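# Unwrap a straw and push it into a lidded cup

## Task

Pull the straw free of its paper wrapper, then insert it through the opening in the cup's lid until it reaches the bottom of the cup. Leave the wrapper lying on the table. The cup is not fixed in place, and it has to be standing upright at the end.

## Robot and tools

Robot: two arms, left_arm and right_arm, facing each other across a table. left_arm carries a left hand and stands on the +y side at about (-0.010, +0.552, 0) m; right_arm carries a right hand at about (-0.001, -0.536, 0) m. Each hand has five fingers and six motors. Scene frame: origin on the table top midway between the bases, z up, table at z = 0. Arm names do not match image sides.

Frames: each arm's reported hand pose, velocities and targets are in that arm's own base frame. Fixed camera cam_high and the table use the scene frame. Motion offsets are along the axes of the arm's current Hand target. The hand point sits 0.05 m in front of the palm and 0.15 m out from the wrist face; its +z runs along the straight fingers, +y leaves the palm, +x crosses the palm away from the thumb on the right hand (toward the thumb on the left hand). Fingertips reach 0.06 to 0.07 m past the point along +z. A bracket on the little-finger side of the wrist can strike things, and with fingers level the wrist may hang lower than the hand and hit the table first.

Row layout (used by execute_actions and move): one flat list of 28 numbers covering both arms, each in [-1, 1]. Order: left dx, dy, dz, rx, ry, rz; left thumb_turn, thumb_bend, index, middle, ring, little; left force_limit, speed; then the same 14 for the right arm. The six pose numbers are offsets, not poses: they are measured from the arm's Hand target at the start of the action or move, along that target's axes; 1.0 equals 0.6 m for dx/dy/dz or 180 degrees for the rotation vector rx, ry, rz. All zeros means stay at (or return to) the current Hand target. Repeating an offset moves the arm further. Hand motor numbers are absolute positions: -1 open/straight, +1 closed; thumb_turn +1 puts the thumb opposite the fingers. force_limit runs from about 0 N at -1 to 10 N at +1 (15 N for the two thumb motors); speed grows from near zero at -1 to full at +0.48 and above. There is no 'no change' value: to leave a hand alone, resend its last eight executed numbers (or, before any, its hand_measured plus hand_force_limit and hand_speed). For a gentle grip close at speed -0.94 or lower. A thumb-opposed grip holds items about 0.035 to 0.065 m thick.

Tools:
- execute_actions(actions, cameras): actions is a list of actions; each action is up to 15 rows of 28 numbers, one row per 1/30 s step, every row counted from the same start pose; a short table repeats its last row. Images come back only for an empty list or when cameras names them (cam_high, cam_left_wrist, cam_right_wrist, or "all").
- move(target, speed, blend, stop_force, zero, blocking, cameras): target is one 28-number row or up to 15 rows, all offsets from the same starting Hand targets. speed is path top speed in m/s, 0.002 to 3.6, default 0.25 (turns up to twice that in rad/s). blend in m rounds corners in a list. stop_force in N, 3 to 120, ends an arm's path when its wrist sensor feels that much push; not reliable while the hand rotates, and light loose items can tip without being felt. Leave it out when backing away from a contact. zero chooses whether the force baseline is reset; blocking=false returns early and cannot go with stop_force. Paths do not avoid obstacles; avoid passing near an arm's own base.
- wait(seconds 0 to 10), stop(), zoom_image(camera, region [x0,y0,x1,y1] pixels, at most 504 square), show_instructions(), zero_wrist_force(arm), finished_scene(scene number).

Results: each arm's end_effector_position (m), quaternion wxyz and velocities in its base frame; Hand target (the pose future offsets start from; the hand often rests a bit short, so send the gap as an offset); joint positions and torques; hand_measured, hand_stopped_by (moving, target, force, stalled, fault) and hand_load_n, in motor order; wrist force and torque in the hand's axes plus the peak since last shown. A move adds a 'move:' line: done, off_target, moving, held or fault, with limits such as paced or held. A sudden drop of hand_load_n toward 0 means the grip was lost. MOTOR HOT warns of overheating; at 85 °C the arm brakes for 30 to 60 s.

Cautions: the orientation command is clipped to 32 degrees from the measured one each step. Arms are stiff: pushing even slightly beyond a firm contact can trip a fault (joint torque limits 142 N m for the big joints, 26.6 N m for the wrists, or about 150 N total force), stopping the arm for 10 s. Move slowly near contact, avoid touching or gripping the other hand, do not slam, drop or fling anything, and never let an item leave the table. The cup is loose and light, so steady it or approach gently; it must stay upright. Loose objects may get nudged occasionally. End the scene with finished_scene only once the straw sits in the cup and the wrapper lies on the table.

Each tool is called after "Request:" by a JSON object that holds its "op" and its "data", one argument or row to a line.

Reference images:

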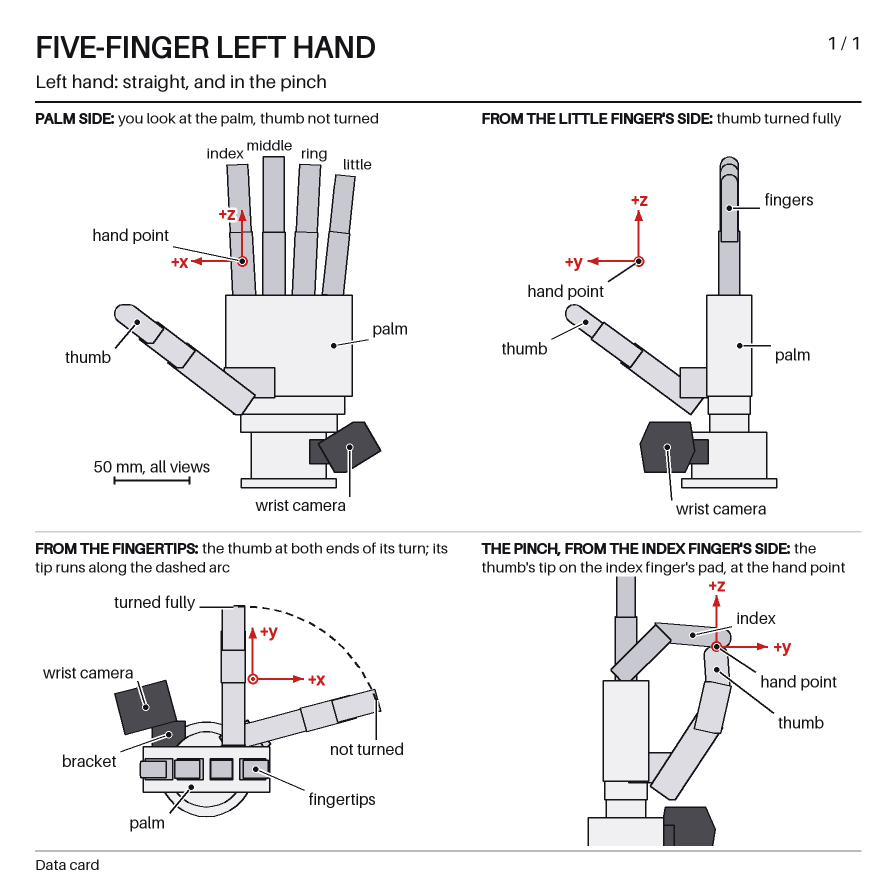

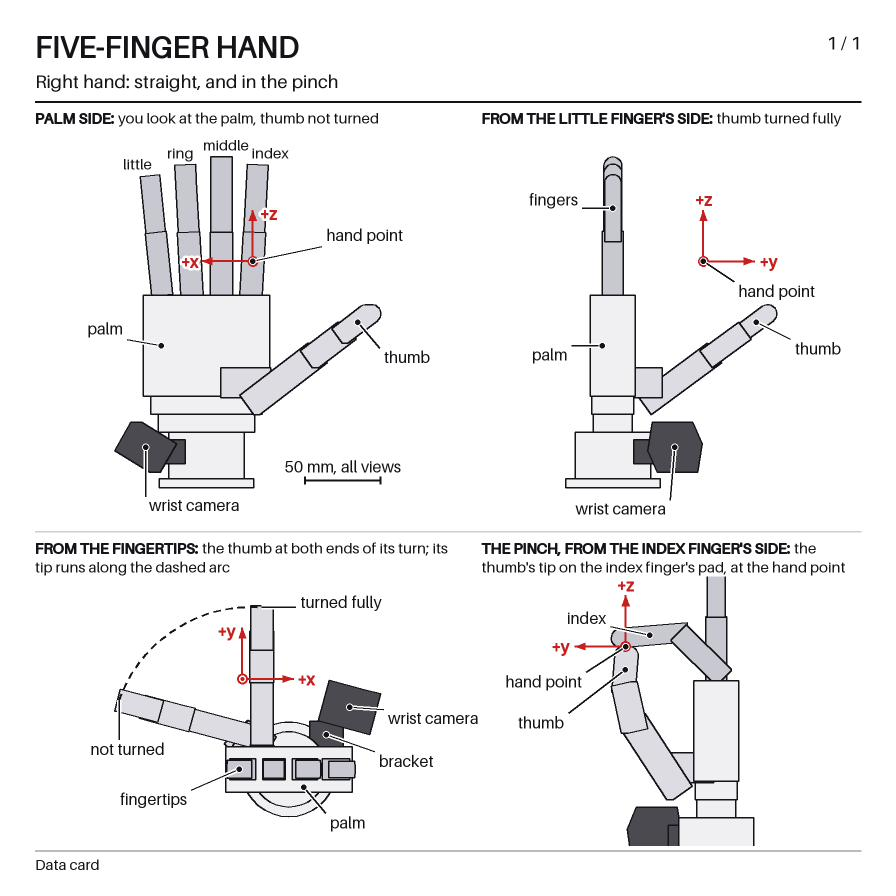

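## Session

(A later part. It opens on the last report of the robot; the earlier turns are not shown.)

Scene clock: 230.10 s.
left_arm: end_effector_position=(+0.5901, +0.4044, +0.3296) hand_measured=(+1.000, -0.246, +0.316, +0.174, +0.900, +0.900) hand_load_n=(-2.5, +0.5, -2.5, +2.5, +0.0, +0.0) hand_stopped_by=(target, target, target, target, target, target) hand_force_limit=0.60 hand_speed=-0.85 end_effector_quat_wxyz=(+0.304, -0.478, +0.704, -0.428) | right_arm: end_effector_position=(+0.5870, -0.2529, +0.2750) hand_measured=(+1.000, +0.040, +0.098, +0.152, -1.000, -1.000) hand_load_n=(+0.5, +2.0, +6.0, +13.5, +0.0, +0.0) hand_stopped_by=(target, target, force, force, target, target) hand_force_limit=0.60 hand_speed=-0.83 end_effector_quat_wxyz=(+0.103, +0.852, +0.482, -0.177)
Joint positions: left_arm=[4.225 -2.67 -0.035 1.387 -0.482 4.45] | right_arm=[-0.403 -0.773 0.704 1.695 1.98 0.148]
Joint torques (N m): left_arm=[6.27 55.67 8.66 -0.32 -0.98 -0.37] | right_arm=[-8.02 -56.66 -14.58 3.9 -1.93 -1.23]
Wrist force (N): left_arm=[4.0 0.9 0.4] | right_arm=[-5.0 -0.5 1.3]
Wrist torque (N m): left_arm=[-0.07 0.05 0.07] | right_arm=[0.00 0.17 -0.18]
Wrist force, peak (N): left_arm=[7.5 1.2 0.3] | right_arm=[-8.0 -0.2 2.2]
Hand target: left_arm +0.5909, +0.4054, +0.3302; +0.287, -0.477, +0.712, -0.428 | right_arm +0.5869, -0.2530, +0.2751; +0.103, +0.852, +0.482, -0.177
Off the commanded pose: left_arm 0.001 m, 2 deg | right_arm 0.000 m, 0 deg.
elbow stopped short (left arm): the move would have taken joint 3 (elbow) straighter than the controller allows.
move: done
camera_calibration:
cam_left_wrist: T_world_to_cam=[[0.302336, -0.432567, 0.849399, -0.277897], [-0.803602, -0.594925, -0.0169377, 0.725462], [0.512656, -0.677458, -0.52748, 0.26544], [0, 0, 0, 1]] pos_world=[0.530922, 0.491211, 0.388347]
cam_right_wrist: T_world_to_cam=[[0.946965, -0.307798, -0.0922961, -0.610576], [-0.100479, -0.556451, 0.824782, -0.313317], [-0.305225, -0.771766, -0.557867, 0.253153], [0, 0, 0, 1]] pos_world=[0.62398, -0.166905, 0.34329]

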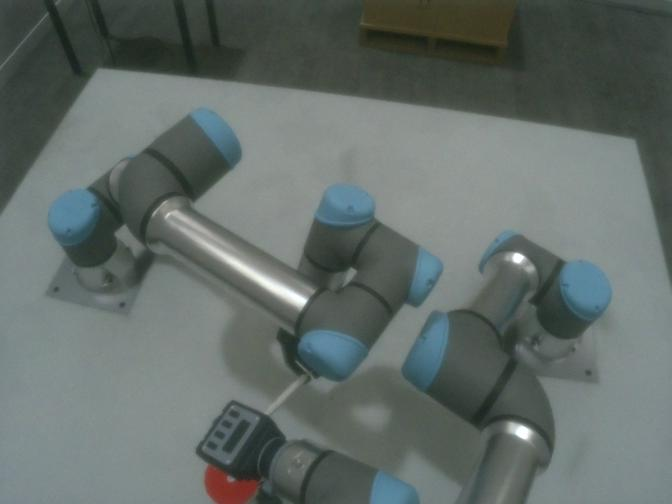

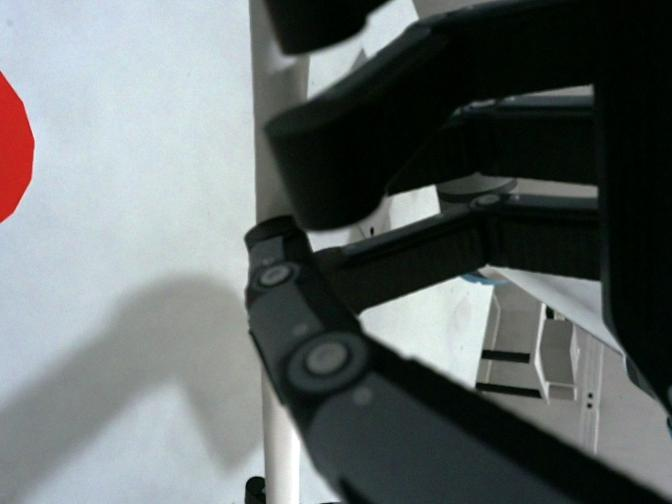

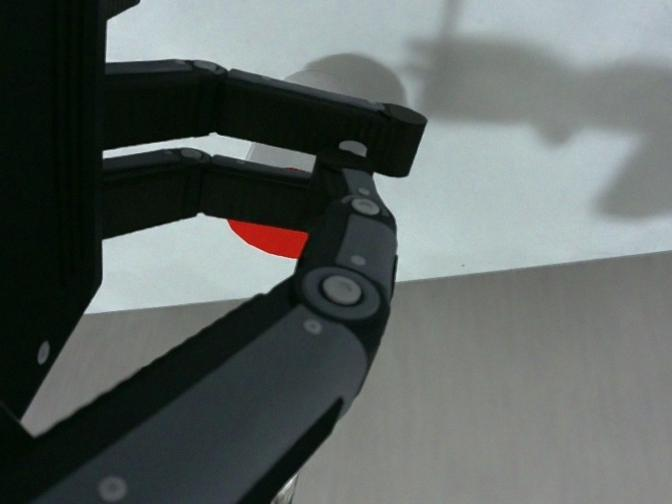

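Request:
{"op": "move", "data": {
  "target": [0,0,0,0,0,0,1,0.2,0.8,0.8,0.9,0.9,0.9,-0.8,0,0,0,0,0,0,1,0.12,0.75,0.75,-1,-1,0.9,-0.83]
}}

Request:
{"op": "move", "data": {
  "target": [0,0,0,0,0,0,1,0.2,0.8,0.8,0.9,0.9,0.9,-0.8,0.05,0,0,0,0,0,1,0.12,0.75,0.75,-1,-1,0.9,-0.83],
  "speed": 0.02,
  "cameras": ["all"]
}}

Scene clock: 231.10 s.
left_arm: end_effector_position=(+0.5901, +0.4044, +0.3296) hand_measured=(+1.000, -0.204, +0.362, +0.198, +0.900, +0.900) hand_load_n=(-3.5, +14.5, +9.5, +11.5, +0.0, +0.0) hand_stopped_by=(target, force, force, force, target, target) hand_force_limit=0.90 hand_speed=-0.80 end_effector_quat_wxyz=(+0.304, -0.478, +0.704, -0.428) | right_arm: end_effector_position=(+0.5869, -0.2530, +0.2751) hand_measured=(+1.000, +0.120, +0.110, +0.152, -1.000, -1.000) hand_load_n=(+0.0, +0.0, +0.5, +0.5, +0.0, +0.5) hand_stopped_by=(target, target, force, force, target, target) hand_force_limit=0.90 hand_speed=-0.83 end_effector_quat_wxyz=(+0.103, +0.852, +0.482, -0.177)
Joint positions: left_arm=[4.225 -2.67 -0.035 1.387 -0.482 4.45] | right_arm=[-0.403 -0.773 0.704 1.695 1.98 0.148]
Joint torques (N m): left_arm=[6.06 54.9 8.82 -0.32 -1.05 -0.36] | right_arm=[-8.56 -66.22 -9.75 0.2 0.29 -1.23]
Wrist force (N): left_arm=[0.4 -0.3 0.6] | right_arm=[-1.2 -0.8 0.4]
Wrist torque (N m): left_arm=[-0.13 0.08 0.13] | right_arm=[-0.01 0.08 -0.20]
Wrist force, peak (N): left_arm=[4.4 0.9 0.2] | right_arm=[-5.0 -0.5 2.0]
Hand target: left_arm +0.5909, +0.4054, +0.3302; +0.287, -0.477, +0.712, -0.428 | right_arm +0.5869, -0.2530, +0.2751; +0.103, +0.852, +0.482, -0.177
Off the commanded pose: left_arm 0.001 m, 2 deg | right_arm 0.000 m, 0 deg.
elbow stopped short (left arm): the move would have taken joint 3 (elbow) straighter than the controller allows.
move: done

Scene clock: 232.87 s.
left_arm: end_effector_position=(+0.5901, +0.4044, +0.3296) hand_measured=(+1.000, -0.204, +0.362, +0.198, +0.900, +0.900) hand_load_n=(-3.5, +13.5, +10.0, +9.0, +0.0, +0.0) hand_stopped_by=(target, force, force, force, target, target) hand_force_limit=0.90 hand_speed=-0.80 end_effector_quat_wxyz=(+0.304, -0.478, +0.704, -0.428) | right_arm: end_effector_position=(+0.6012, -0.2293, +0.2630) hand_measured=(+1.000, +0.120, +0.110, +0.152, -1.000, -1.000) hand_load_n=(+0.0, +0.0, +0.0, +0.0, -0.5, +0.0) hand_stopped_by=(target, target, force, force, target, target) hand_force_limit=0.90 hand_speed=-0.83 end_effector_quat_wxyz=(+0.103, +0.852, +0.482, -0.177)
Joint positions: left_arm=[4.225 -2.67 -0.035 1.387 -0.482 4.45] | right_arm=[-0.358 -0.738 0.677 1.706 1.977 0.197]
Joint torques (N m): left_arm=[5.98 52.92 9.26 -0.38 -0.97 -0.56] | right_arm=[-8.14 -62.34 -11.93 3.48 -1.26 -1.31]
Wrist force (N): left_arm=[0.2 0.0 0.6] | right_arm=[-1.2 -0.6 0.0]
Wrist torque (N m): left_arm=[-0.06 0.04 0.14] | right_arm=[-0.01 0.07 -0.19]
Wrist force, peak (N): left_arm=[0.1 -0.2 1.3] | right_arm=[-1.9 -0.8 0.4]
Hand target: left_arm +0.5909, +0.4054, +0.3302; +0.287, -0.477, +0.712, -0.428 | right_arm +0.6011, -0.2295, +0.2631; +0.103, +0.852, +0.482, -0.177
Off the commanded pose: left_arm 0.001 m, 2 deg | right_arm 0.000 m, 0 deg.
elbow stopped short (left arm): the move would have taken joint 3 (elbow) straighter than the controller allows.
move: done
camera_calibration:
cam_left_wrist: T_world_to_cam=[[0.302336, -0.432567, 0.849399, -0.277897], [-0.803602, -0.594925, -0.0169377, 0.725462], [0.512656, -0.677458, -0.52748, 0.26544], [0, 0, 0, 1]] pos_world=[0.530922, 0.491211, 0.388347]
cam_right_wrist: T_world_to_cam=[[0.946936, -0.307871, -0.0923486, -0.617841], [-0.100477, -0.556444, 0.824788, -0.288863], [-0.305315, -0.771742, -0.55785, 0.269062], [0, 0, 0, 1]] pos_world=[0.63818, -0.143305, 0.33129]

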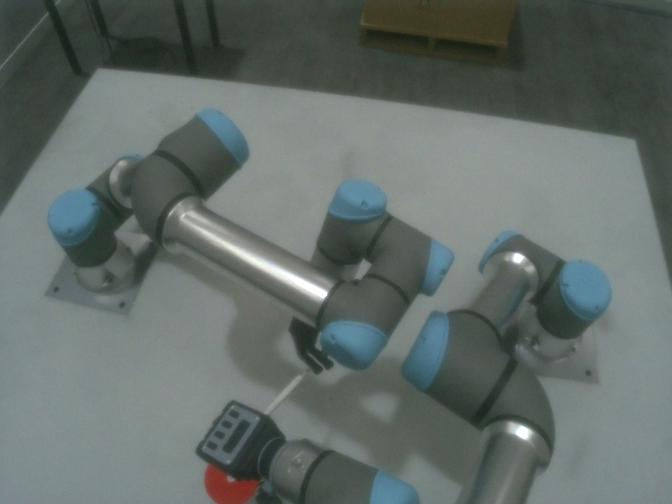

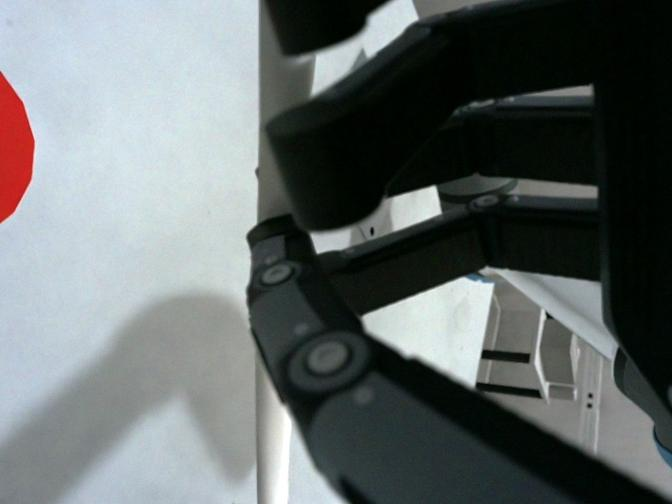

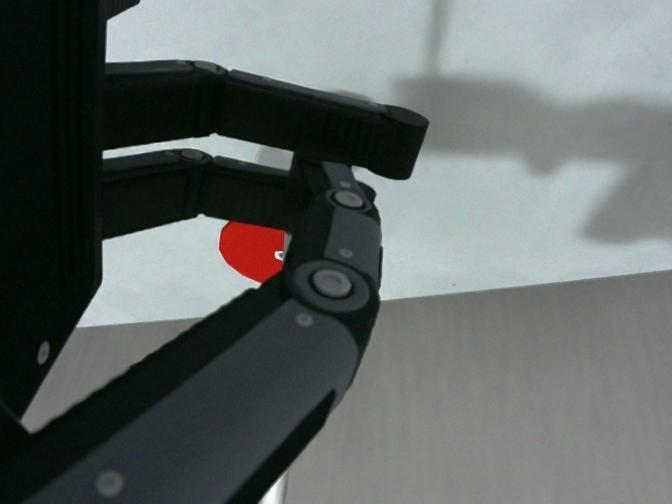

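Request:
{"op": "move", "data": {
  "target": [
    [0,0,0,0,0,0,1,0.2,0.8,0.8,0.9,0.9,0.9,-0.8,0,0,0,0,0,0,1,-0.9,-0.15,-0.3,-1,-1,0.6,0],
    [0,0,0,0,0,0,1,0.2,0.8,0.8,0.9,0.9,0.9,-0.8,-0.05,0,0,0,0,0,1,-0.9,-0.15,-0.3,-1,-1,0.6,0]
  ],
  "speed": 0.1,
  "cameras": ["cam_right_wrist"]
}}

Scene clock: 234.83 s.
left_arm: end_effector_position=(+0.5901, +0.4044, +0.3296) hand_measured=(+1.000, -0.204, +0.362, +0.198, +0.900, +0.900) hand_load_n=(-3.5, +13.5, +9.5, +8.5, +0.0, +0.0) hand_stopped_by=(target, force, force, force, target, target) hand_force_limit=0.90 hand_speed=-0.80 end_effector_quat_wxyz=(+0.304, -0.478, +0.704, -0.428) | right_arm: end_effector_position=(+0.5869, -0.2531, +0.2752) hand_measured=(+1.000, -0.900, -0.150, -0.300, -1.000, -1.000) hand_load_n=(+0.0, +0.0, +0.0, +0.0, +0.0, +0.0) hand_stopped_by=(target, target, target, target, target, target) hand_force_limit=0.60 hand_speed=0.00 end_effector_quat_wxyz=(+0.103, +0.852, +0.482, -0.177)
Joint positions: left_arm=[4.225 -2.67 -0.035 1.387 -0.482 4.45] | right_arm=[-0.404 -0.773 0.704 1.694 1.98 0.148]
Joint torques (N m): left_arm=[6.32 51.57 8.66 -0.3 -1.12 -0.68] | right_arm=[11.7 -38.66 -22.76 2.92 1.74 2.14]
Wrist force (N): left_arm=[0.1 -0.2 1.0] | right_arm=[-1.0 -0.5 -0.1]
Wrist torque (N m): left_arm=[-0.11 0.07 0.14] | right_arm=[0.02 0.05 -0.15]
Wrist force, peak (N): left_arm=[0.4 -0.2 1.2] | right_arm=[-2.0 -0.6 0.0]
Hand target: left_arm +0.5909, +0.4054, +0.3302; +0.287, -0.477, +0.712, -0.428 | right_arm +0.5869, -0.2530, +0.2751; +0.103, +0.852, +0.482, -0.177
Off the commanded pose: left_arm 0.001 m, 2 deg | right_arm 0.000 m, 0 deg.
elbow stopped short (left arm): the move would have taken joint 3 (elbow) straighter than the controller allows.
move: done
camera_calibration:
cam_right_wrist: T_world_to_cam=[[0.946917, -0.308053, -0.0919292, -0.610663], [-0.10088, -0.55625, 0.824869, -0.313351], [-0.305239, -0.771809, -0.5578, 0.253058], [0, 0, 0, 1]] pos_world=[0.62388, -0.167106, 0.343491]
Images, in order (width x height): cam_right_wrist 672x504.

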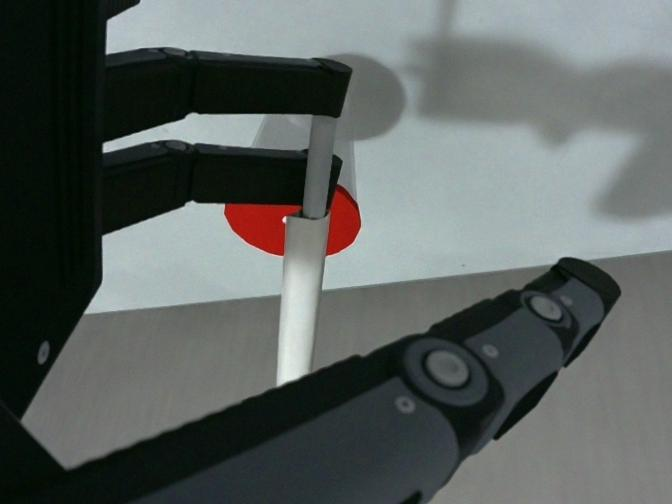

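Request:
{"op": "move", "data": {
  "target": [0,0,0,0,0,0,1,0.2,0.8,0.8,0.9,0.9,0.9,-0.8,0.012,-0.04,0,0,0,0,1,-0.9,-0.6,-0.9,-1,-1,0.6,0],
  "speed": 0.1,
  "cameras": ["cam_right_wrist"]
}}

Scene clock: 235.87 s.
left_arm: end_effector_position=(+0.5901, +0.4044, +0.3296) hand_measured=(+1.000, -0.204, +0.362, +0.198, +0.900, +0.900) hand_load_n=(-3.5, +13.5, +10.0, +8.5, +0.0, +0.0) hand_stopped_by=(target, force, force, force, target, target) hand_force_limit=0.90 hand_speed=-0.80 end_effector_quat_wxyz=(+0.304, -0.478, +0.704, -0.428) | right_arm: end_effector_position=(+0.5698, -0.2349, +0.2722) hand_measured=(+1.000, -0.900, -0.600, -0.900, -1.000, -1.000) hand_load_n=(+0.0, +0.0, +0.0, +0.0, +0.0, +0.0) hand_stopped_by=(target, target, target, target, target, target) hand_force_limit=0.60 hand_speed=0.00 end_effector_quat_wxyz=(+0.103, +0.852, +0.482, -0.177)
Joint positions: left_arm=[4.225 -2.67 -0.035 1.387 -0.482 4.45] | right_arm=[-0.386 -0.843 0.836 1.64 1.979 0.167]
Joint torques (N m): left_arm=[5.93 51.84 8.99 -0.32 -1.09 -0.72] | right_arm=[-11.05 -39.58 -9.47 4.09 -0.15 -1.42]
Wrist force (N): left_arm=[0.0 0.1 0.9] | right_arm=[-1.2 -0.7 0.2]
Wrist torque (N m): left_arm=[-0.07 0.09 0.12] | right_arm=[-0.06 0.07 -0.21]
Wrist force, peak (N): left_arm=[0.2 0.0 1.3] | right_arm=[-1.2 -1.2 0.1]
Hand target: left_arm +0.5909, +0.4054, +0.3302; +0.287, -0.477, +0.712, -0.428 | right_arm +0.5697, -0.2350, +0.2721; +0.103, +0.852, +0.482, -0.177
Off the commanded pose: left_arm 0.001 m, 2 deg | right_arm 0.000 m, 0 deg.
elbow stopped short (left arm): the move would have taken joint 3 (elbow) straighter than the controller allows.
move: done
camera_calibration:
cam_right_wrist: T_world_to_cam=[[0.94699, -0.30783, -0.0919231, -0.589153], [-0.100792, -0.556368, 0.8248, -0.302525], [-0.305042, -0.771813, -0.557902, 0.260127], [0, 0, 0, 1]] pos_world=[0.60678, -0.148905, 0.340491]
Images, in order (width x height): cam_right_wrist 672x504.

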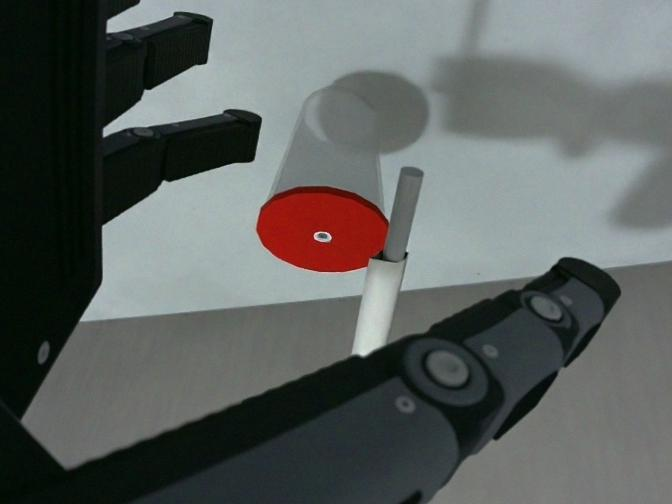

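Request:
{"op": "move", "data": {
  "target": [
    [0,0,0,0,0,0,1,0.2,0.8,0.8,0.9,0.9,0.9,-0.8,-0.016,0.036,0.004,0,0,0,1,-0.9,-0.15,-0.3,-1,-1,0.6,0],
    [0,0,0,0,0,0,1,0.2,0.8,0.8,0.9,0.9,0.9,-0.8,-0.016,0.036,0.004,0,0,0,1,0.04,-0.15,-0.3,-1,-1,0.4,-0.3]
  ],
  "speed": 0.08,
  "cameras": ["cam_right_wrist"]
}}

Request:
{"op": "zoom_image", "data": {
  "camera": "cam_right_wrist",
  "region": [180, 80, 480, 380]
}}

Scene clock: 238.37 s.
left_arm: end_effector_position=(+0.5901, +0.4044, +0.3296) hand_measured=(+1.000, -0.204, +0.362, +0.198, +0.900, +0.900) hand_load_n=(-3.5, +13.5, +10.0, +9.0, +0.0, +0.0) hand_stopped_by=(target, force, force, force, target, target) hand_force_limit=0.90 hand_speed=-0.80 end_effector_quat_wxyz=(+0.304, -0.478, +0.704, -0.428) | right_arm: end_effector_position=(+0.5833, -0.2545, +0.2739) hand_measured=(+1.000, +0.040, -0.150, -0.300, -1.000, -1.000) hand_load_n=(+0.0, +0.0, +0.0, +0.0, +0.0, +0.0) hand_stopped_by=(target, target, target, target, target, target) hand_force_limit=0.40 hand_speed=-0.30 end_effector_quat_wxyz=(+0.103, +0.852, +0.482, -0.177)
Joint positions: left_arm=[4.225 -2.67 -0.035 1.387 -0.482 4.45] | right_arm=[-0.408 -0.785 0.729 1.68 1.98 0.143]
Joint torques (N m): left_arm=[5.65 51.39 8.78 -0.24 -1.08 -0.77] | right_arm=[11.55 -66.23 -22.41 0.85 -1.38 1.68]
Wrist force (N): left_arm=[0.3 0.0 0.7] | right_arm=[-1.0 -0.5 -0.1]
Wrist torque (N m): left_arm=[-0.07 0.03 0.14] | right_arm=[0.01 0.05 -0.10]
Wrist force, peak (N): left_arm=[0.1 -0.4 1.4] | right_arm=[-1.1 -1.2 0.0]
Hand target: left_arm +0.5909, +0.4054, +0.3302; +0.287, -0.477, +0.712, -0.428 | right_arm +0.5833, -0.2545, +0.2739; +0.103, +0.852, +0.482, -0.177
Off the commanded pose: left_arm 0.001 m, 2 deg | right_arm 0.000 m, 0 deg.
elbow stopped short (left arm): the move would have taken joint 3 (elbow) straighter than the controller allows.
move: done
camera_calibration:
cam_right_wrist: T_world_to_cam=[[0.946951, -0.307872, -0.0921851, -0.607717], [-0.100607, -0.55641, 0.824794, -0.313508], [-0.305224, -0.771766, -0.557867, 0.250119], [0, 0, 0, 1]] pos_world=[0.62028, -0.168505, 0.34209]
Images, in order (width x height): cam_right_wrist 672x504.

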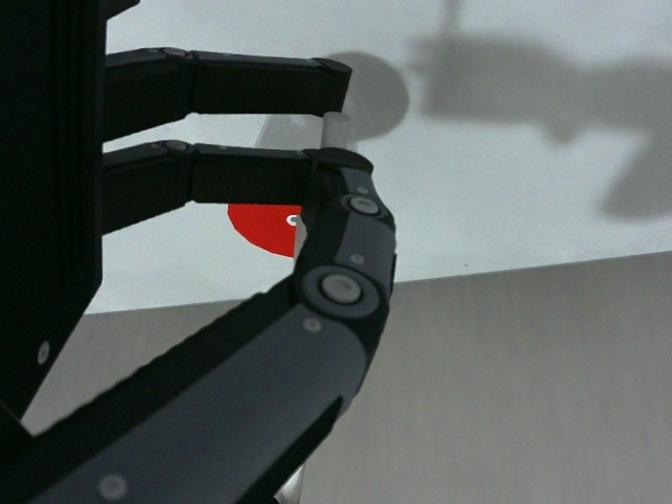

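Scaled by 1.680 from the camera's 672x504 image, which has a finer 960x720 frame.

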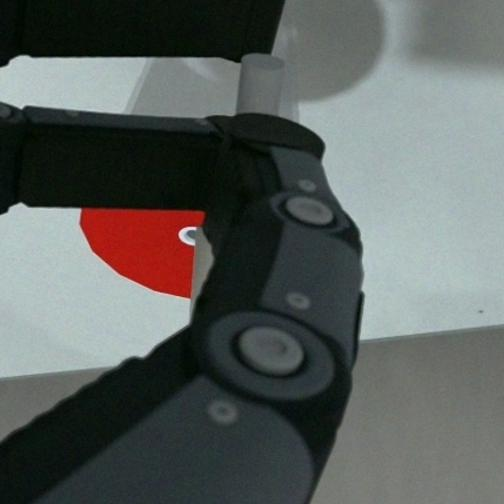

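Request:
{"op": "move", "data": {
  "target": [0,0,0,0,0,0,1,0.2,0.8,0.8,0.9,0.9,0.9,-0.8,0,0,0,0,0,0,1,0.04,0.7,0.7,-1,-1,0.8,-0.83]
}}

Request:
{"op": "move", "data": {
  "target": [0,0,0,0,0,0,1,0.2,0.8,0.8,0.9,0.9,0.9,-0.8,0.07,0,0,0,0,0,1,0.04,0.7,0.7,-1,-1,0.8,-0.83],
  "speed": 0.025,
  "cameras": ["cam_right_wrist","cam_left_wrist"]
}}

Scene clock: 239.77 s.
left_arm: end_effector_position=(+0.5901, +0.4044, +0.3296) hand_measured=(+1.000, -0.204, +0.362, +0.198, +0.900, +0.900) hand_load_n=(-4.0, +12.5, +8.5, +10.5, +0.0, +0.0) hand_stopped_by=(target, force, force, force, target, target) hand_force_limit=0.90 hand_speed=-0.80 end_effector_quat_wxyz=(+0.304, -0.478, +0.704, -0.428) | right_arm: end_effector_position=(+0.5833, -0.2545, +0.2739) hand_measured=(+1.000, +0.040, +0.098, +0.150, -1.000, -1.000) hand_load_n=(+0.0, +3.5, +4.5, +14.5, +0.0, +0.0) hand_stopped_by=(target, target, force, force, target, target) hand_force_limit=0.80 hand_speed=-0.83 end_effector_quat_wxyz=(+0.103, +0.852, +0.482, -0.177)
Joint positions: left_arm=[4.225 -2.67 -0.035 1.387 -0.482 4.45] | right_arm=[-0.408 -0.785 0.729 1.68 1.98 0.143]
Joint torques (N m): left_arm=[5.73 51.85 8.41 -0.36 -1.05 -0.79] | right_arm=[11.34 -64.97 -21.1 1.89 -1.2 1.58]
Wrist force (N): left_arm=[1.4 -0.5 0.7] | right_arm=[-2.6 -0.4 1.1]
Wrist torque (N m): left_arm=[-0.15 0.16 0.07] | right_arm=[0.01 0.16 -0.13]
Wrist force, peak (N): left_arm=[2.1 -0.3 0.7] | right_arm=[-2.7 -0.4 1.2]
Hand target: left_arm +0.5909, +0.4054, +0.3302; +0.287, -0.477, +0.712, -0.428 | right_arm +0.5833, -0.2545, +0.2739; +0.103, +0.852, +0.482, -0.177
Off the commanded pose: left_arm 0.001 m, 2 deg | right_arm 0.000 m, 0 deg.
elbow stopped short (left arm): the move would have taken joint 3 (elbow) straighter than the controller allows.
move: done

Scene clock: 241.70 s.
left_arm: end_effector_position=(+0.5901, +0.4044, +0.3296) hand_measured=(+1.000, -0.204, +0.362, +0.198, +0.900, +0.900) hand_load_n=(-4.5, +11.0, +8.0, +2.0, +0.0, +0.0) hand_stopped_by=(target, force, force, force, target, target) hand_force_limit=0.90 hand_speed=-0.80 end_effector_quat_wxyz=(+0.304, -0.478, +0.704, -0.428) | right_arm: end_effector_position=(+0.6032, -0.2214, +0.2569) hand_measured=(+1.000, +0.040, +0.098, +0.150, -1.000, -1.000) hand_load_n=(+1.0, +2.5, +1.5, +15.0, +0.0, +0.0) hand_stopped_by=(target, target, force, force, target, target) hand_force_limit=0.80 hand_speed=-0.83 end_effector_quat_wxyz=(+0.103, +0.852, +0.482, -0.177)
Joint positions: left_arm=[4.225 -2.67 -0.035 1.387 -0.482 4.45] | right_arm=[-0.345 -0.736 0.691 1.696 1.976 0.212]
Joint torques (N m): left_arm=[5.12 52.01 9.2 -0.25 -0.99 -0.24] | right_arm=[-8.72 -66.73 -9.93 3.28 -0.98 -1.25]
Wrist force (N): left_arm=[0.4 -0.2 0.5] | right_arm=[-1.5 -0.8 0.3]
Wrist torque (N m): left_arm=[-0.10 0.09 0.12] | right_arm=[-0.02 0.10 -0.18]
Wrist force, peak (N): left_arm=[8.3 2.0 0.5] | right_arm=[-9.4 0.2 1.6]
Hand target: left_arm +0.5909, +0.4054, +0.3302; +0.287, -0.477, +0.712, -0.428 | right_arm +0.6031, -0.2215, +0.2571; +0.103, +0.852, +0.482, -0.177
Off the commanded pose: left_arm 0.001 m, 2 deg | right_arm 0.000 m, 0 deg.
elbow stopped short (left arm): the move would have taken joint 3 (elbow) straighter than the controller allows.
move: done
camera_calibration:
cam_left_wrist: T_world_to_cam=[[0.302405, -0.432517, 0.8494, -0.277958], [-0.803577, -0.594962, -0.0168655, 0.725438], [0.512655, -0.677458, -0.52748, 0.26544], [0, 0, 0, 1]] pos_world=[0.530922, 0.491211, 0.388347]
cam_right_wrist: T_world_to_cam=[[0.946936, -0.307842, -0.0924441, -0.617831], [-0.100404, -0.556515, 0.824748, -0.279278], [-0.305339, -0.771702, -0.557892, 0.2724], [0, 0, 0, 1]] pos_world=[0.64018, -0.135405, 0.325189]
Images, in order (width x height): cam_left_wrist 672x504, cam_right_wrist 672x504.

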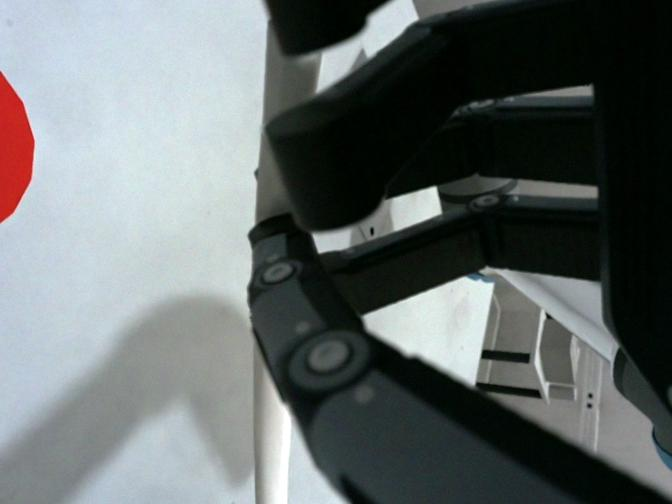

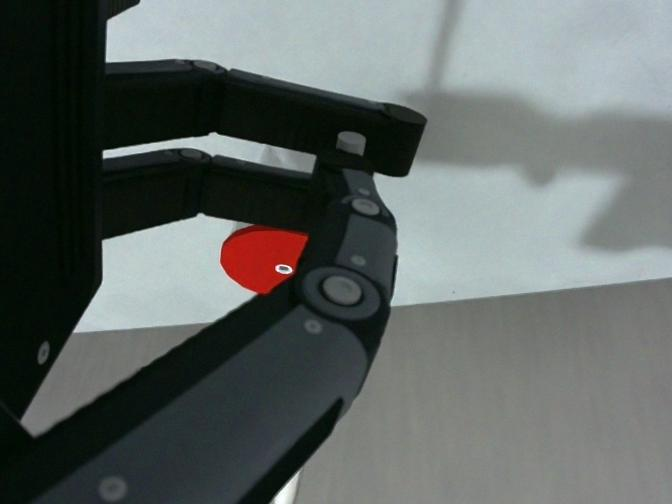

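Request:
{"op": "move", "data": {
  "target": [0,0,0,0,0,0,1,0.2,0.8,0.8,0.9,0.9,0.9,-0.8,0.1,0,0,0,0,0,1,0.04,0.7,0.7,-1,-1,0.8,-0.83],
  "speed": 0.05,
  "cameras": ["all"]
}}

Request:
{"op": "zoom_image", "data": {
  "camera": "cam_high",
  "region": [200, 310, 380, 450]
}}

Scene clock: 243.33 s.
left_arm: end_effector_position=(+0.5901, +0.4044, +0.3296) hand_measured=(+1.000, -0.204, +0.362, +0.198, +0.900, +0.900) hand_load_n=(-5.0, +10.0, +7.5, +1.0, +0.0, +0.0) hand_stopped_by=(target, force, force, force, target, target) hand_force_limit=0.90 hand_speed=-0.80 end_effector_quat_wxyz=(+0.304, -0.478, +0.704, -0.428) | right_arm: end_effector_position=(+0.6314, -0.1743, +0.2329) hand_measured=(+1.000, +0.040, +0.100, +0.150, -1.000, -1.000) hand_load_n=(+0.0, +2.5, +0.0, +15.5, +0.0, +0.0) hand_stopped_by=(target, target, force, force, target, target) hand_force_limit=0.80 hand_speed=-0.83 end_effector_quat_wxyz=(+0.103, +0.852, +0.482, -0.177)
Joint positions: left_arm=[4.225 -2.67 -0.035 1.387 -0.482 4.45] | right_arm=[-0.258 -0.647 0.597 1.737 1.967 0.305]
Joint torques (N m): left_arm=[5.22 52.06 9.02 -0.34 -1.11 0.39] | right_arm=[-11.78 -69.63 -9.83 0.19 -0.14 -1.47]
Wrist force (N): left_arm=[-0.3 -0.7 1.0] | right_arm=[-0.7 -0.8 0.1]
Wrist torque (N m): left_arm=[-0.18 0.10 0.14] | right_arm=[-0.02 0.07 -0.16]
Wrist force, peak (N): left_arm=[-0.3 -0.7 1.0] | right_arm=[-2.5 -0.7 0.2]
Hand target: left_arm +0.5909, +0.4054, +0.3302; +0.287, -0.477, +0.712, -0.428 | right_arm +0.6314, -0.1744, +0.2330; +0.103, +0.852, +0.482, -0.177
Off the commanded pose: left_arm 0.001 m, 2 deg | right_arm 0.000 m, 0 deg.
elbow stopped short (left arm): the move would have taken joint 3 (elbow) straighter than the controller allows.
move: done
camera_calibration:
cam_left_wrist: T_world_to_cam=[[0.302405, -0.432517, 0.8494, -0.277958], [-0.803577, -0.594962, -0.0168655, 0.725438], [0.512655, -0.677458, -0.52748, 0.26544], [0, 0, 0, 1]] pos_world=[0.530922, 0.491211, 0.388347]
cam_right_wrist: T_world_to_cam=[[0.946928, -0.307794, -0.0926787, -0.632184], [-0.100192, -0.556574, 0.824734, -0.2305], [-0.305431, -0.771679, -0.557875, 0.303971], [0, 0, 0, 1]] pos_world=[0.66838, -0.088305, 0.301089]

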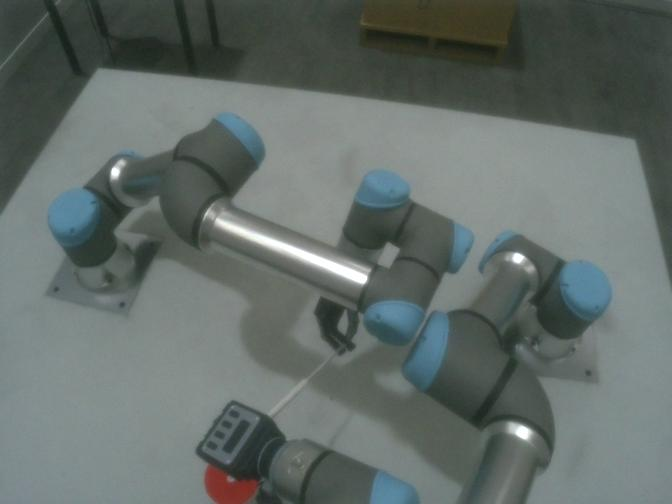

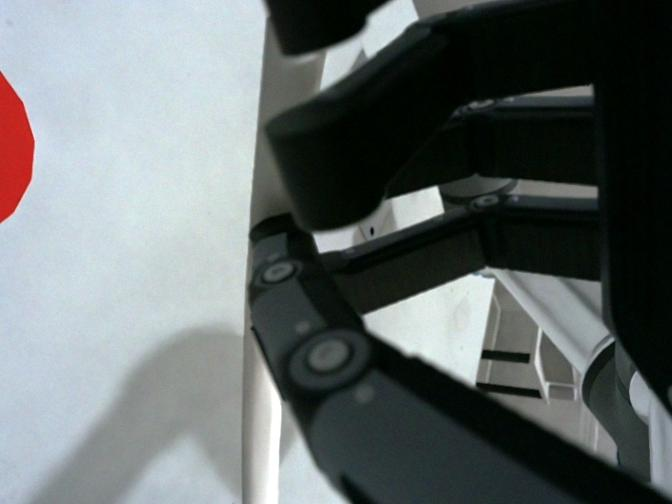

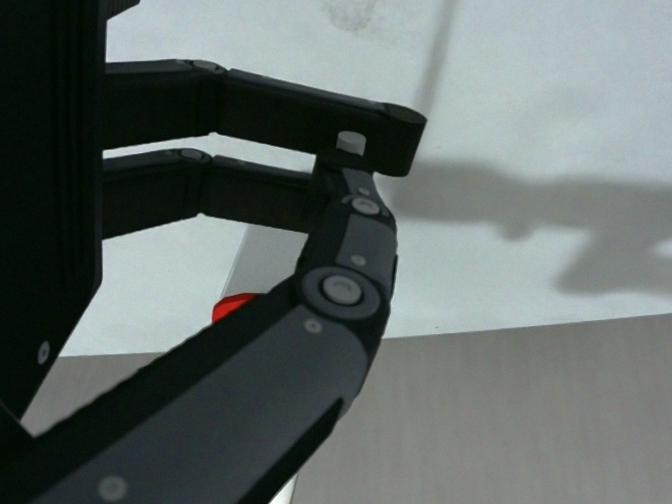

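Scaled by 2.800 from the camera's 672x504 image, which has a finer 960x720 frame.

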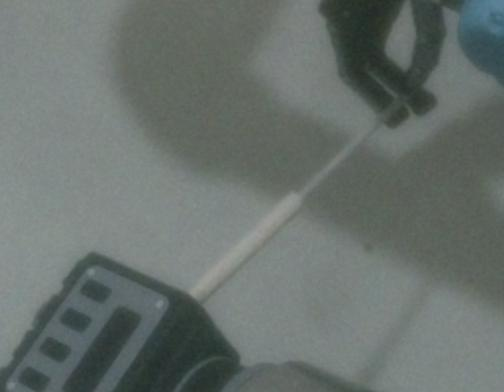

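Request:
{"op": "move", "data": {
  "target": [0,0,0,0,0,0,1,0.2,0.8,0.8,0.9,0.9,0.9,-0.8,0.14,0,0,0,0,0,1,0.04,0.7,0.7,-1,-1,0.8,-0.83],
  "speed": 0.06,
  "cameras": ["cam_high"]
}}

Request:
{"op": "zoom_image", "data": {
  "camera": "cam_high",
  "region": [200, 310, 400, 450]
}}

Scene clock: 246.93 s.
left_arm: end_effector_position=(+0.5901, +0.4044, +0.3296) hand_measured=(+1.000, -0.204, +0.362, +0.198, +0.900, +0.900) hand_load_n=(-5.0, +10.0, +7.5, +1.0, +0.0, +0.0) hand_stopped_by=(target, force, force, force, target, target) hand_force_limit=0.90 hand_speed=-0.80 end_effector_quat_wxyz=(+0.304, -0.478, +0.704, -0.428) | right_arm: end_effector_position=(+0.6371, -0.1647, +0.2281) hand_measured=(+1.000, +0.040, +0.100, +0.150, -1.000, -1.000) hand_load_n=(+0.5, +2.0, +0.5, +15.5, +0.0, +0.0) hand_stopped_by=(target, target, force, force, target, target) hand_force_limit=0.80 hand_speed=-0.83 end_effector_quat_wxyz=(+0.103, +0.852, +0.482, -0.177)
Joint positions: left_arm=[4.225 -2.67 -0.035 1.387 -0.482 4.45] | right_arm=[-0.242 -0.626 0.572 1.748 1.965 0.323]
Joint torques (N m): left_arm=[5.53 52.11 9.6 -0.43 -1.12 1.3] | right_arm=[-9.53 -66.52 -10 2.75 0.34 -1.04]
Wrist force (N): left_arm=[0.1 0.0 0.7] | right_arm=[-1.0 -0.7 -0.1]
Wrist torque (N m): left_arm=[-0.08 0.07 0.13] | right_arm=[0.00 0.06 -0.18]
Wrist force, peak (N): left_arm=[-0.5 -0.1 1.3] | right_arm=[-2.5 -0.4 -1.0]
Hand target: left_arm +0.5909, +0.4054, +0.3302; +0.287, -0.477, +0.712, -0.428 | right_arm +0.6370, -0.1649, +0.2282; +0.103, +0.852, +0.482, -0.177 (not the last commanded pose)
Off the commanded pose: left_arm 0.001 m, 2 deg | right_arm 0.072 m, 0 deg.
elbow stopped short (left arm): the move would have taken joint 3 (elbow) straighter than the controller allows.
move: held (right_arm; a check stopped the path); limits=held
pose unreachable (right arm): on one or more control steps of this call, first in action 0 (counted from 0), this arm could not follow its commanded pose, so it was not sent that pose on those steps. It may still have moved: this result reports where it is.
cause: moving toward the commanded pose would bring a part of the arm too close to another arm (a part of this arm just beyond joint 3 (elbow) and a part of the left arm just beyond its joint 2 (shoulder lift), along the way the arms are being sent, or toward where that arm still pushes).
Images, in order (width x height): cam_high 672x504.

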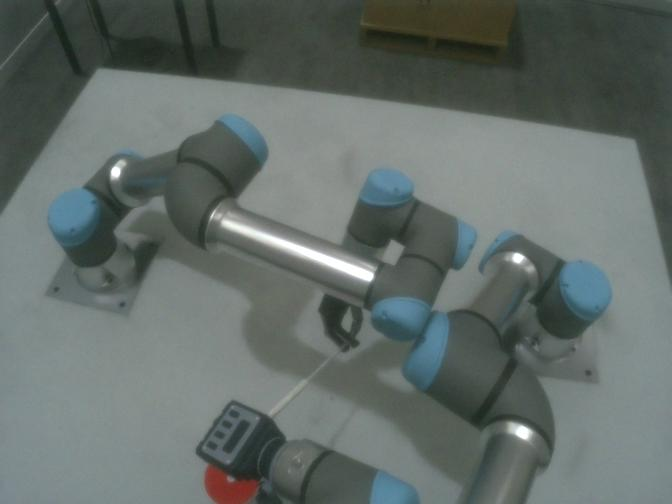

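Scaled by 2.520 from the camera's 672x504 image, which has a finer 960x720 frame.

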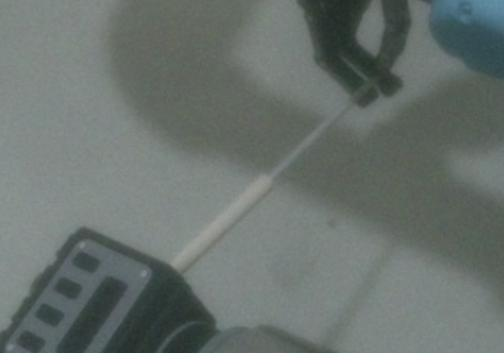

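Request:
{"op": "move", "data": {
  "target": [
    [0,0,0,0,-0.0491,-0.0261,1,0.2,0.8,0.8,0.9,0.9,0.9,-0.8,-0.0073,-0.0692,0.0027,-0.0222,0.0003,-0.0509,1,0.04,0.7,0.7,-1,-1,0.8,-0.83],
    [0,0,0,0,-0.0982,-0.0522,1,0.2,0.8,0.8,0.9,0.9,0.9,-0.8,-0.0257,-0.1358,0.0102,-0.0444,0.0006,-0.1018,1,0.04,0.7,0.7,-1,-1,0.8,-0.83],
    [0,0,0,0,-0.1473,-0.0783,1,0.2,0.8,0.8,0.9,0.9,0.9,-0.8,-0.0545,-0.1982,0.0222,-0.0666,0.0009,-0.1527,1,0.04,0.7,0.7,-1,-1,0.8,-0.83],
    [0,0,0,0,-0.1964,-0.1044,1,0.2,0.8,0.8,0.9,0.9,0.9,-0.8,-0.0923,-0.2542,0.0383,-0.0888,0.0012,-0.2036,1,0.04,0.7,0.7,-1,-1,0.8,-0.83]
  ],
  "speed": 0.12,
  "blend": 0.01,
  "cameras": ["all"]
}}

Request:
{"op": "zoom_image", "data": {
  "camera": "cam_high",
  "region": [150, 330, 350, 470]
}}

Scene clock: 251.13 s.
left_arm: end_effector_position=(+0.5910, +0.4052, +0.3303) hand_measured=(+1.000, -0.204, +0.362, +0.198, +0.900, +0.900) hand_load_n=(-5.0, +9.5, +7.5, +1.0, +0.0, +0.0) hand_stopped_by=(target, force, force, force, target, target) hand_force_limit=0.90 hand_speed=-0.80 end_effector_quat_wxyz=(-0.416, +0.692, -0.506, +0.305) | right_arm: end_effector_position=(+0.4754, -0.1380, +0.2287) hand_measured=(+1.000, +0.040, +0.100, +0.150, -1.000, -1.000) hand_load_n=(+0.5, +2.5, +0.0, +15.5, +0.0, +0.0) hand_stopped_by=(target, target, force, force, target, target) hand_force_limit=0.80 hand_speed=-0.83 end_effector_quat_wxyz=(+0.157, +0.636, +0.745, -0.131)
Joint positions: left_arm=[4.145 -2.056 -0.972 2.423 -0.968 3.514] | right_arm=[-0.397 -1.351 1.633 1.059 1.915 -0.595]
Joint torques (N m): left_arm=[7.41 31.15 21.77 -1.37 -0.34 -0.73] | right_arm=[7.19 -25.75 -10.31 2.59 3.26 -1.28]
Wrist force (N): left_arm=[-0.1 -0.7 0.5] | right_arm=[-0.8 -0.8 0.0]
Wrist torque (N m): left_arm=[-0.13 -0.01 0.01] | right_arm=[0.00 0.09 -0.21]
Wrist force, peak (N): left_arm=[-0.4 -0.9 1.1] | right_arm=[-1.2 -1.5 0.1]
Hand target: left_arm +0.5909, +0.4054, +0.3302; -0.416, +0.692, -0.506, +0.305 | right_arm +0.4754, -0.1380, +0.2286; +0.157, +0.635, +0.745, -0.131
Off the commanded pose: left_arm 0.000 m, 0 deg | right_arm 0.000 m, 0 deg.
move: done
camera_calibration:
cam_left_wrist: T_world_to_cam=[[0.519375, -0.127371, 0.845001, -0.528952], [-0.255977, -0.966613, 0.0116326, 0.544236], [0.815307, -0.222342, -0.534639, -0.0950306], [0, 0, 0, 1]] pos_world=[0.491515, 0.437563, 0.389827]
cam_right_wrist: T_world_to_cam=[[0.923487, 0.372432, -0.0920125, -0.368822], [0.280382, -0.491543, 0.824483, -0.394421], [0.261836, -0.787198, -0.558356, 0.0102687], [0, 0, 0, 1]] pos_world=[0.448502, -0.0484299, 0.296991]

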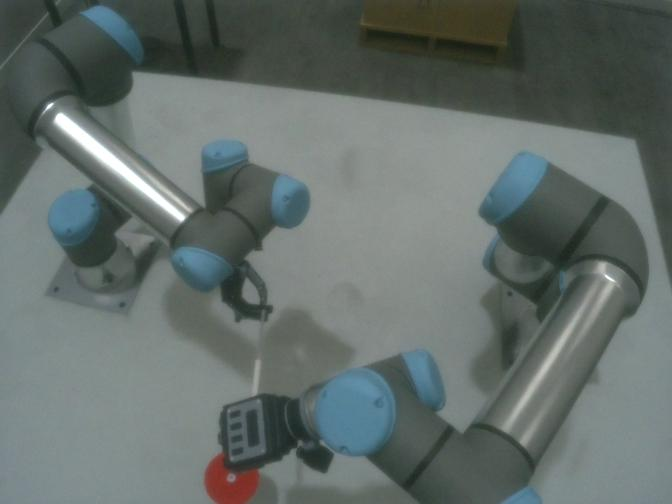

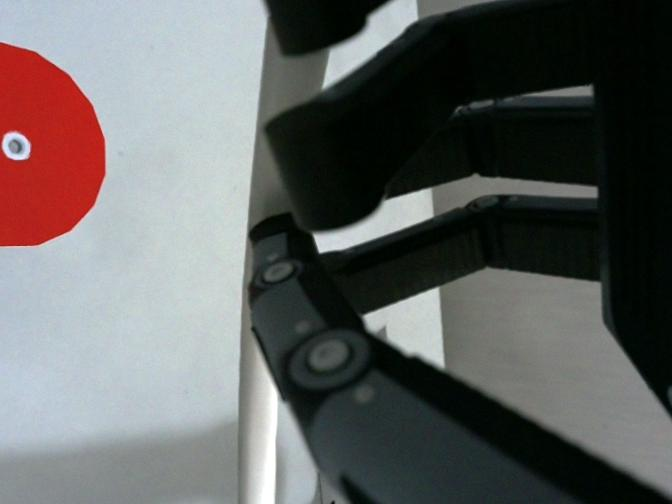

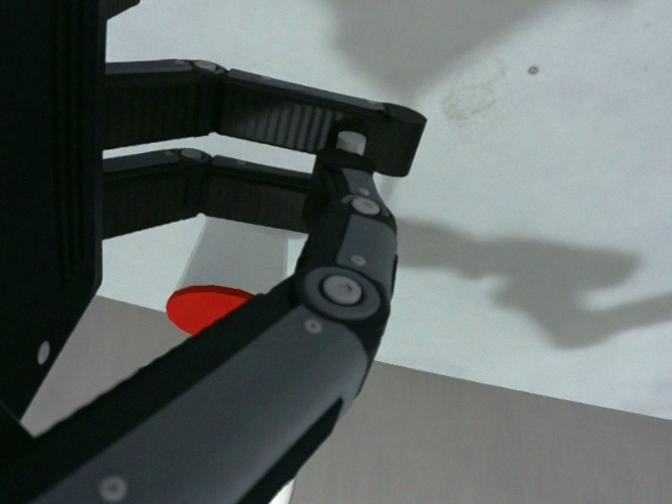

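Scaled by 2.520 from the camera's 672x504 image, which has a finer 960x720 frame.

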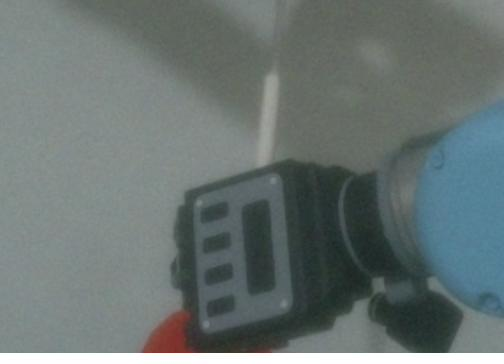

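Request:
{"op": "move", "data": {
  "target": [-0.12,-0.0587,-0.0037,0,0,0,1,0.2,0.8,0.8,0.9,0.9,0.9,-0.8,0.133,0,0,0,0,0,1,0.04,0.7,0.7,-1,-1,0.8,-0.83],
  "speed": 0.05,
  "cameras": ["all"]
}}

Request:
{"op": "zoom_image", "data": {
  "camera": "cam_high",
  "region": [150, 300, 350, 470]
}}

Scene clock: 253.47 s.
left_arm: end_effector_position=(+0.5829, +0.4785, +0.3621) hand_measured=(+1.000, -0.204, +0.362, +0.200, +0.900, +0.900) hand_load_n=(-5.0, +9.5, +7.5, +0.5, +0.0, +0.0) hand_stopped_by=(target, force, force, force, target, target) hand_force_limit=0.90 hand_speed=-0.80 end_effector_quat_wxyz=(-0.416, +0.692, -0.506, +0.305) | right_arm: end_effector_position=(+0.4640, -0.0658, +0.1966) hand_measured=(+1.000, +0.040, +0.100, +0.150, -1.000, -1.000) hand_load_n=(+0.5, +2.5, +0.5, +15.5, +0.0, +0.0) hand_stopped_by=(target, target, force, force, target, target) hand_force_limit=0.80 hand_speed=-0.83 end_effector_quat_wxyz=(+0.157, +0.635, +0.745, -0.131)
Joint positions: left_arm=[4.224 -2.246 -0.59 2.196 -0.905 3.571] | right_arm=[-0.219 -1.339 1.722 1.024 1.95 -0.408]
Joint torques (N m): left_arm=[-10.57 60.85 22.77 1.21 -2.18 -0.85] | right_arm=[-8.89 -38.97 -21.43 4.02 -1.31 -0.28]
Wrist force (N): left_arm=[0.4 -0.2 0.7] | right_arm=[-0.9 -0.8 0.1]
Wrist torque (N m): left_arm=[-0.09 0.00 0.00] | right_arm=[-0.02 0.04 -0.13]
Wrist force, peak (N): left_arm=[1.1 -0.4 0.9] | right_arm=[-1.8 -0.8 -0.2]
Hand target: left_arm +0.5830, +0.4784, +0.3623; -0.416, +0.692, -0.506, +0.305 | right_arm +0.4640, -0.0658, +0.1967; +0.157, +0.635, +0.745, -0.131
Off the commanded pose: left_arm 0.000 m, 0 deg | right_arm 0.000 m, 0 deg.
move: done
camera_calibration:
cam_left_wrist: T_world_to_cam=[[0.519558, -0.126909, 0.844958, -0.542651], [-0.255663, -0.966691, 0.0120125, 0.612301], [0.815289, -0.222266, -0.534698, -0.055236], [0, 0, 0, 1]] pos_world=[0.483515, 0.510762, 0.421628]
cam_right_wrist: T_world_to_cam=[[0.923326, 0.372713, -0.092487, -0.387894], [0.280911, -0.491327, 0.824431, -0.329413], [0.261834, -0.7872, -0.558354, 0.0522711], [0, 0, 0, 1]] pos_world=[0.437002, 0.0238714, 0.264889]

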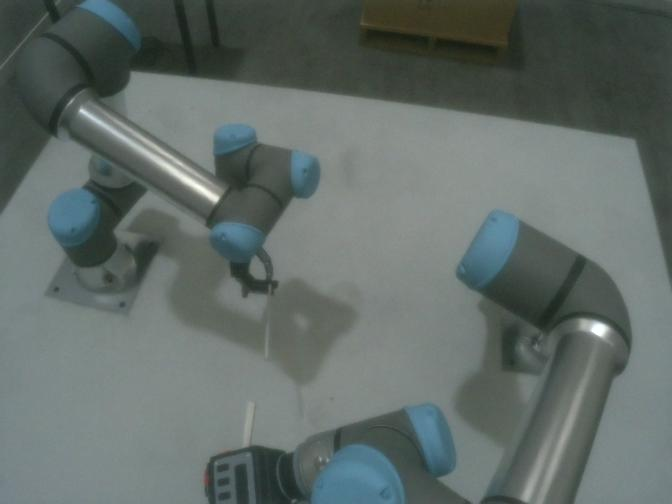

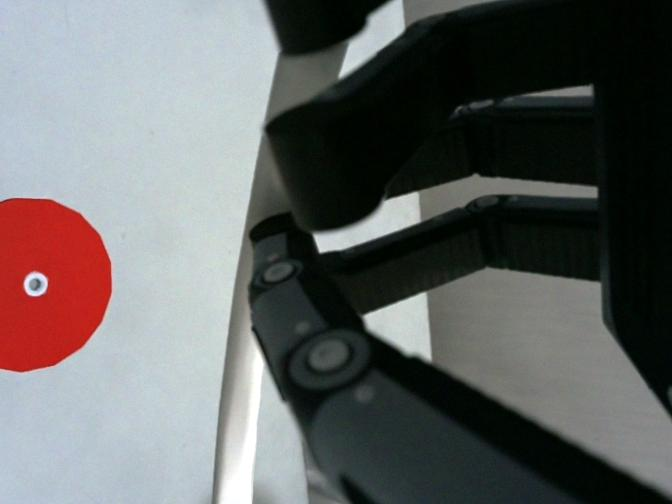

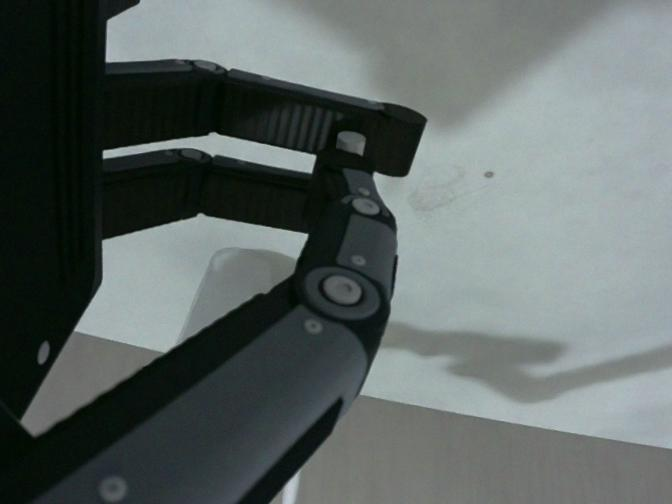

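Scaled by 2.520 from the camera's 672x504 image, which has a finer 960x720 frame.

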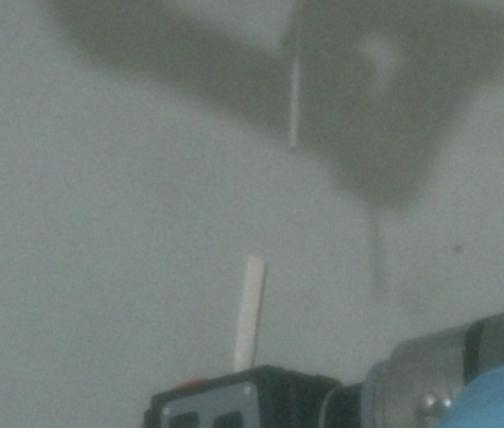

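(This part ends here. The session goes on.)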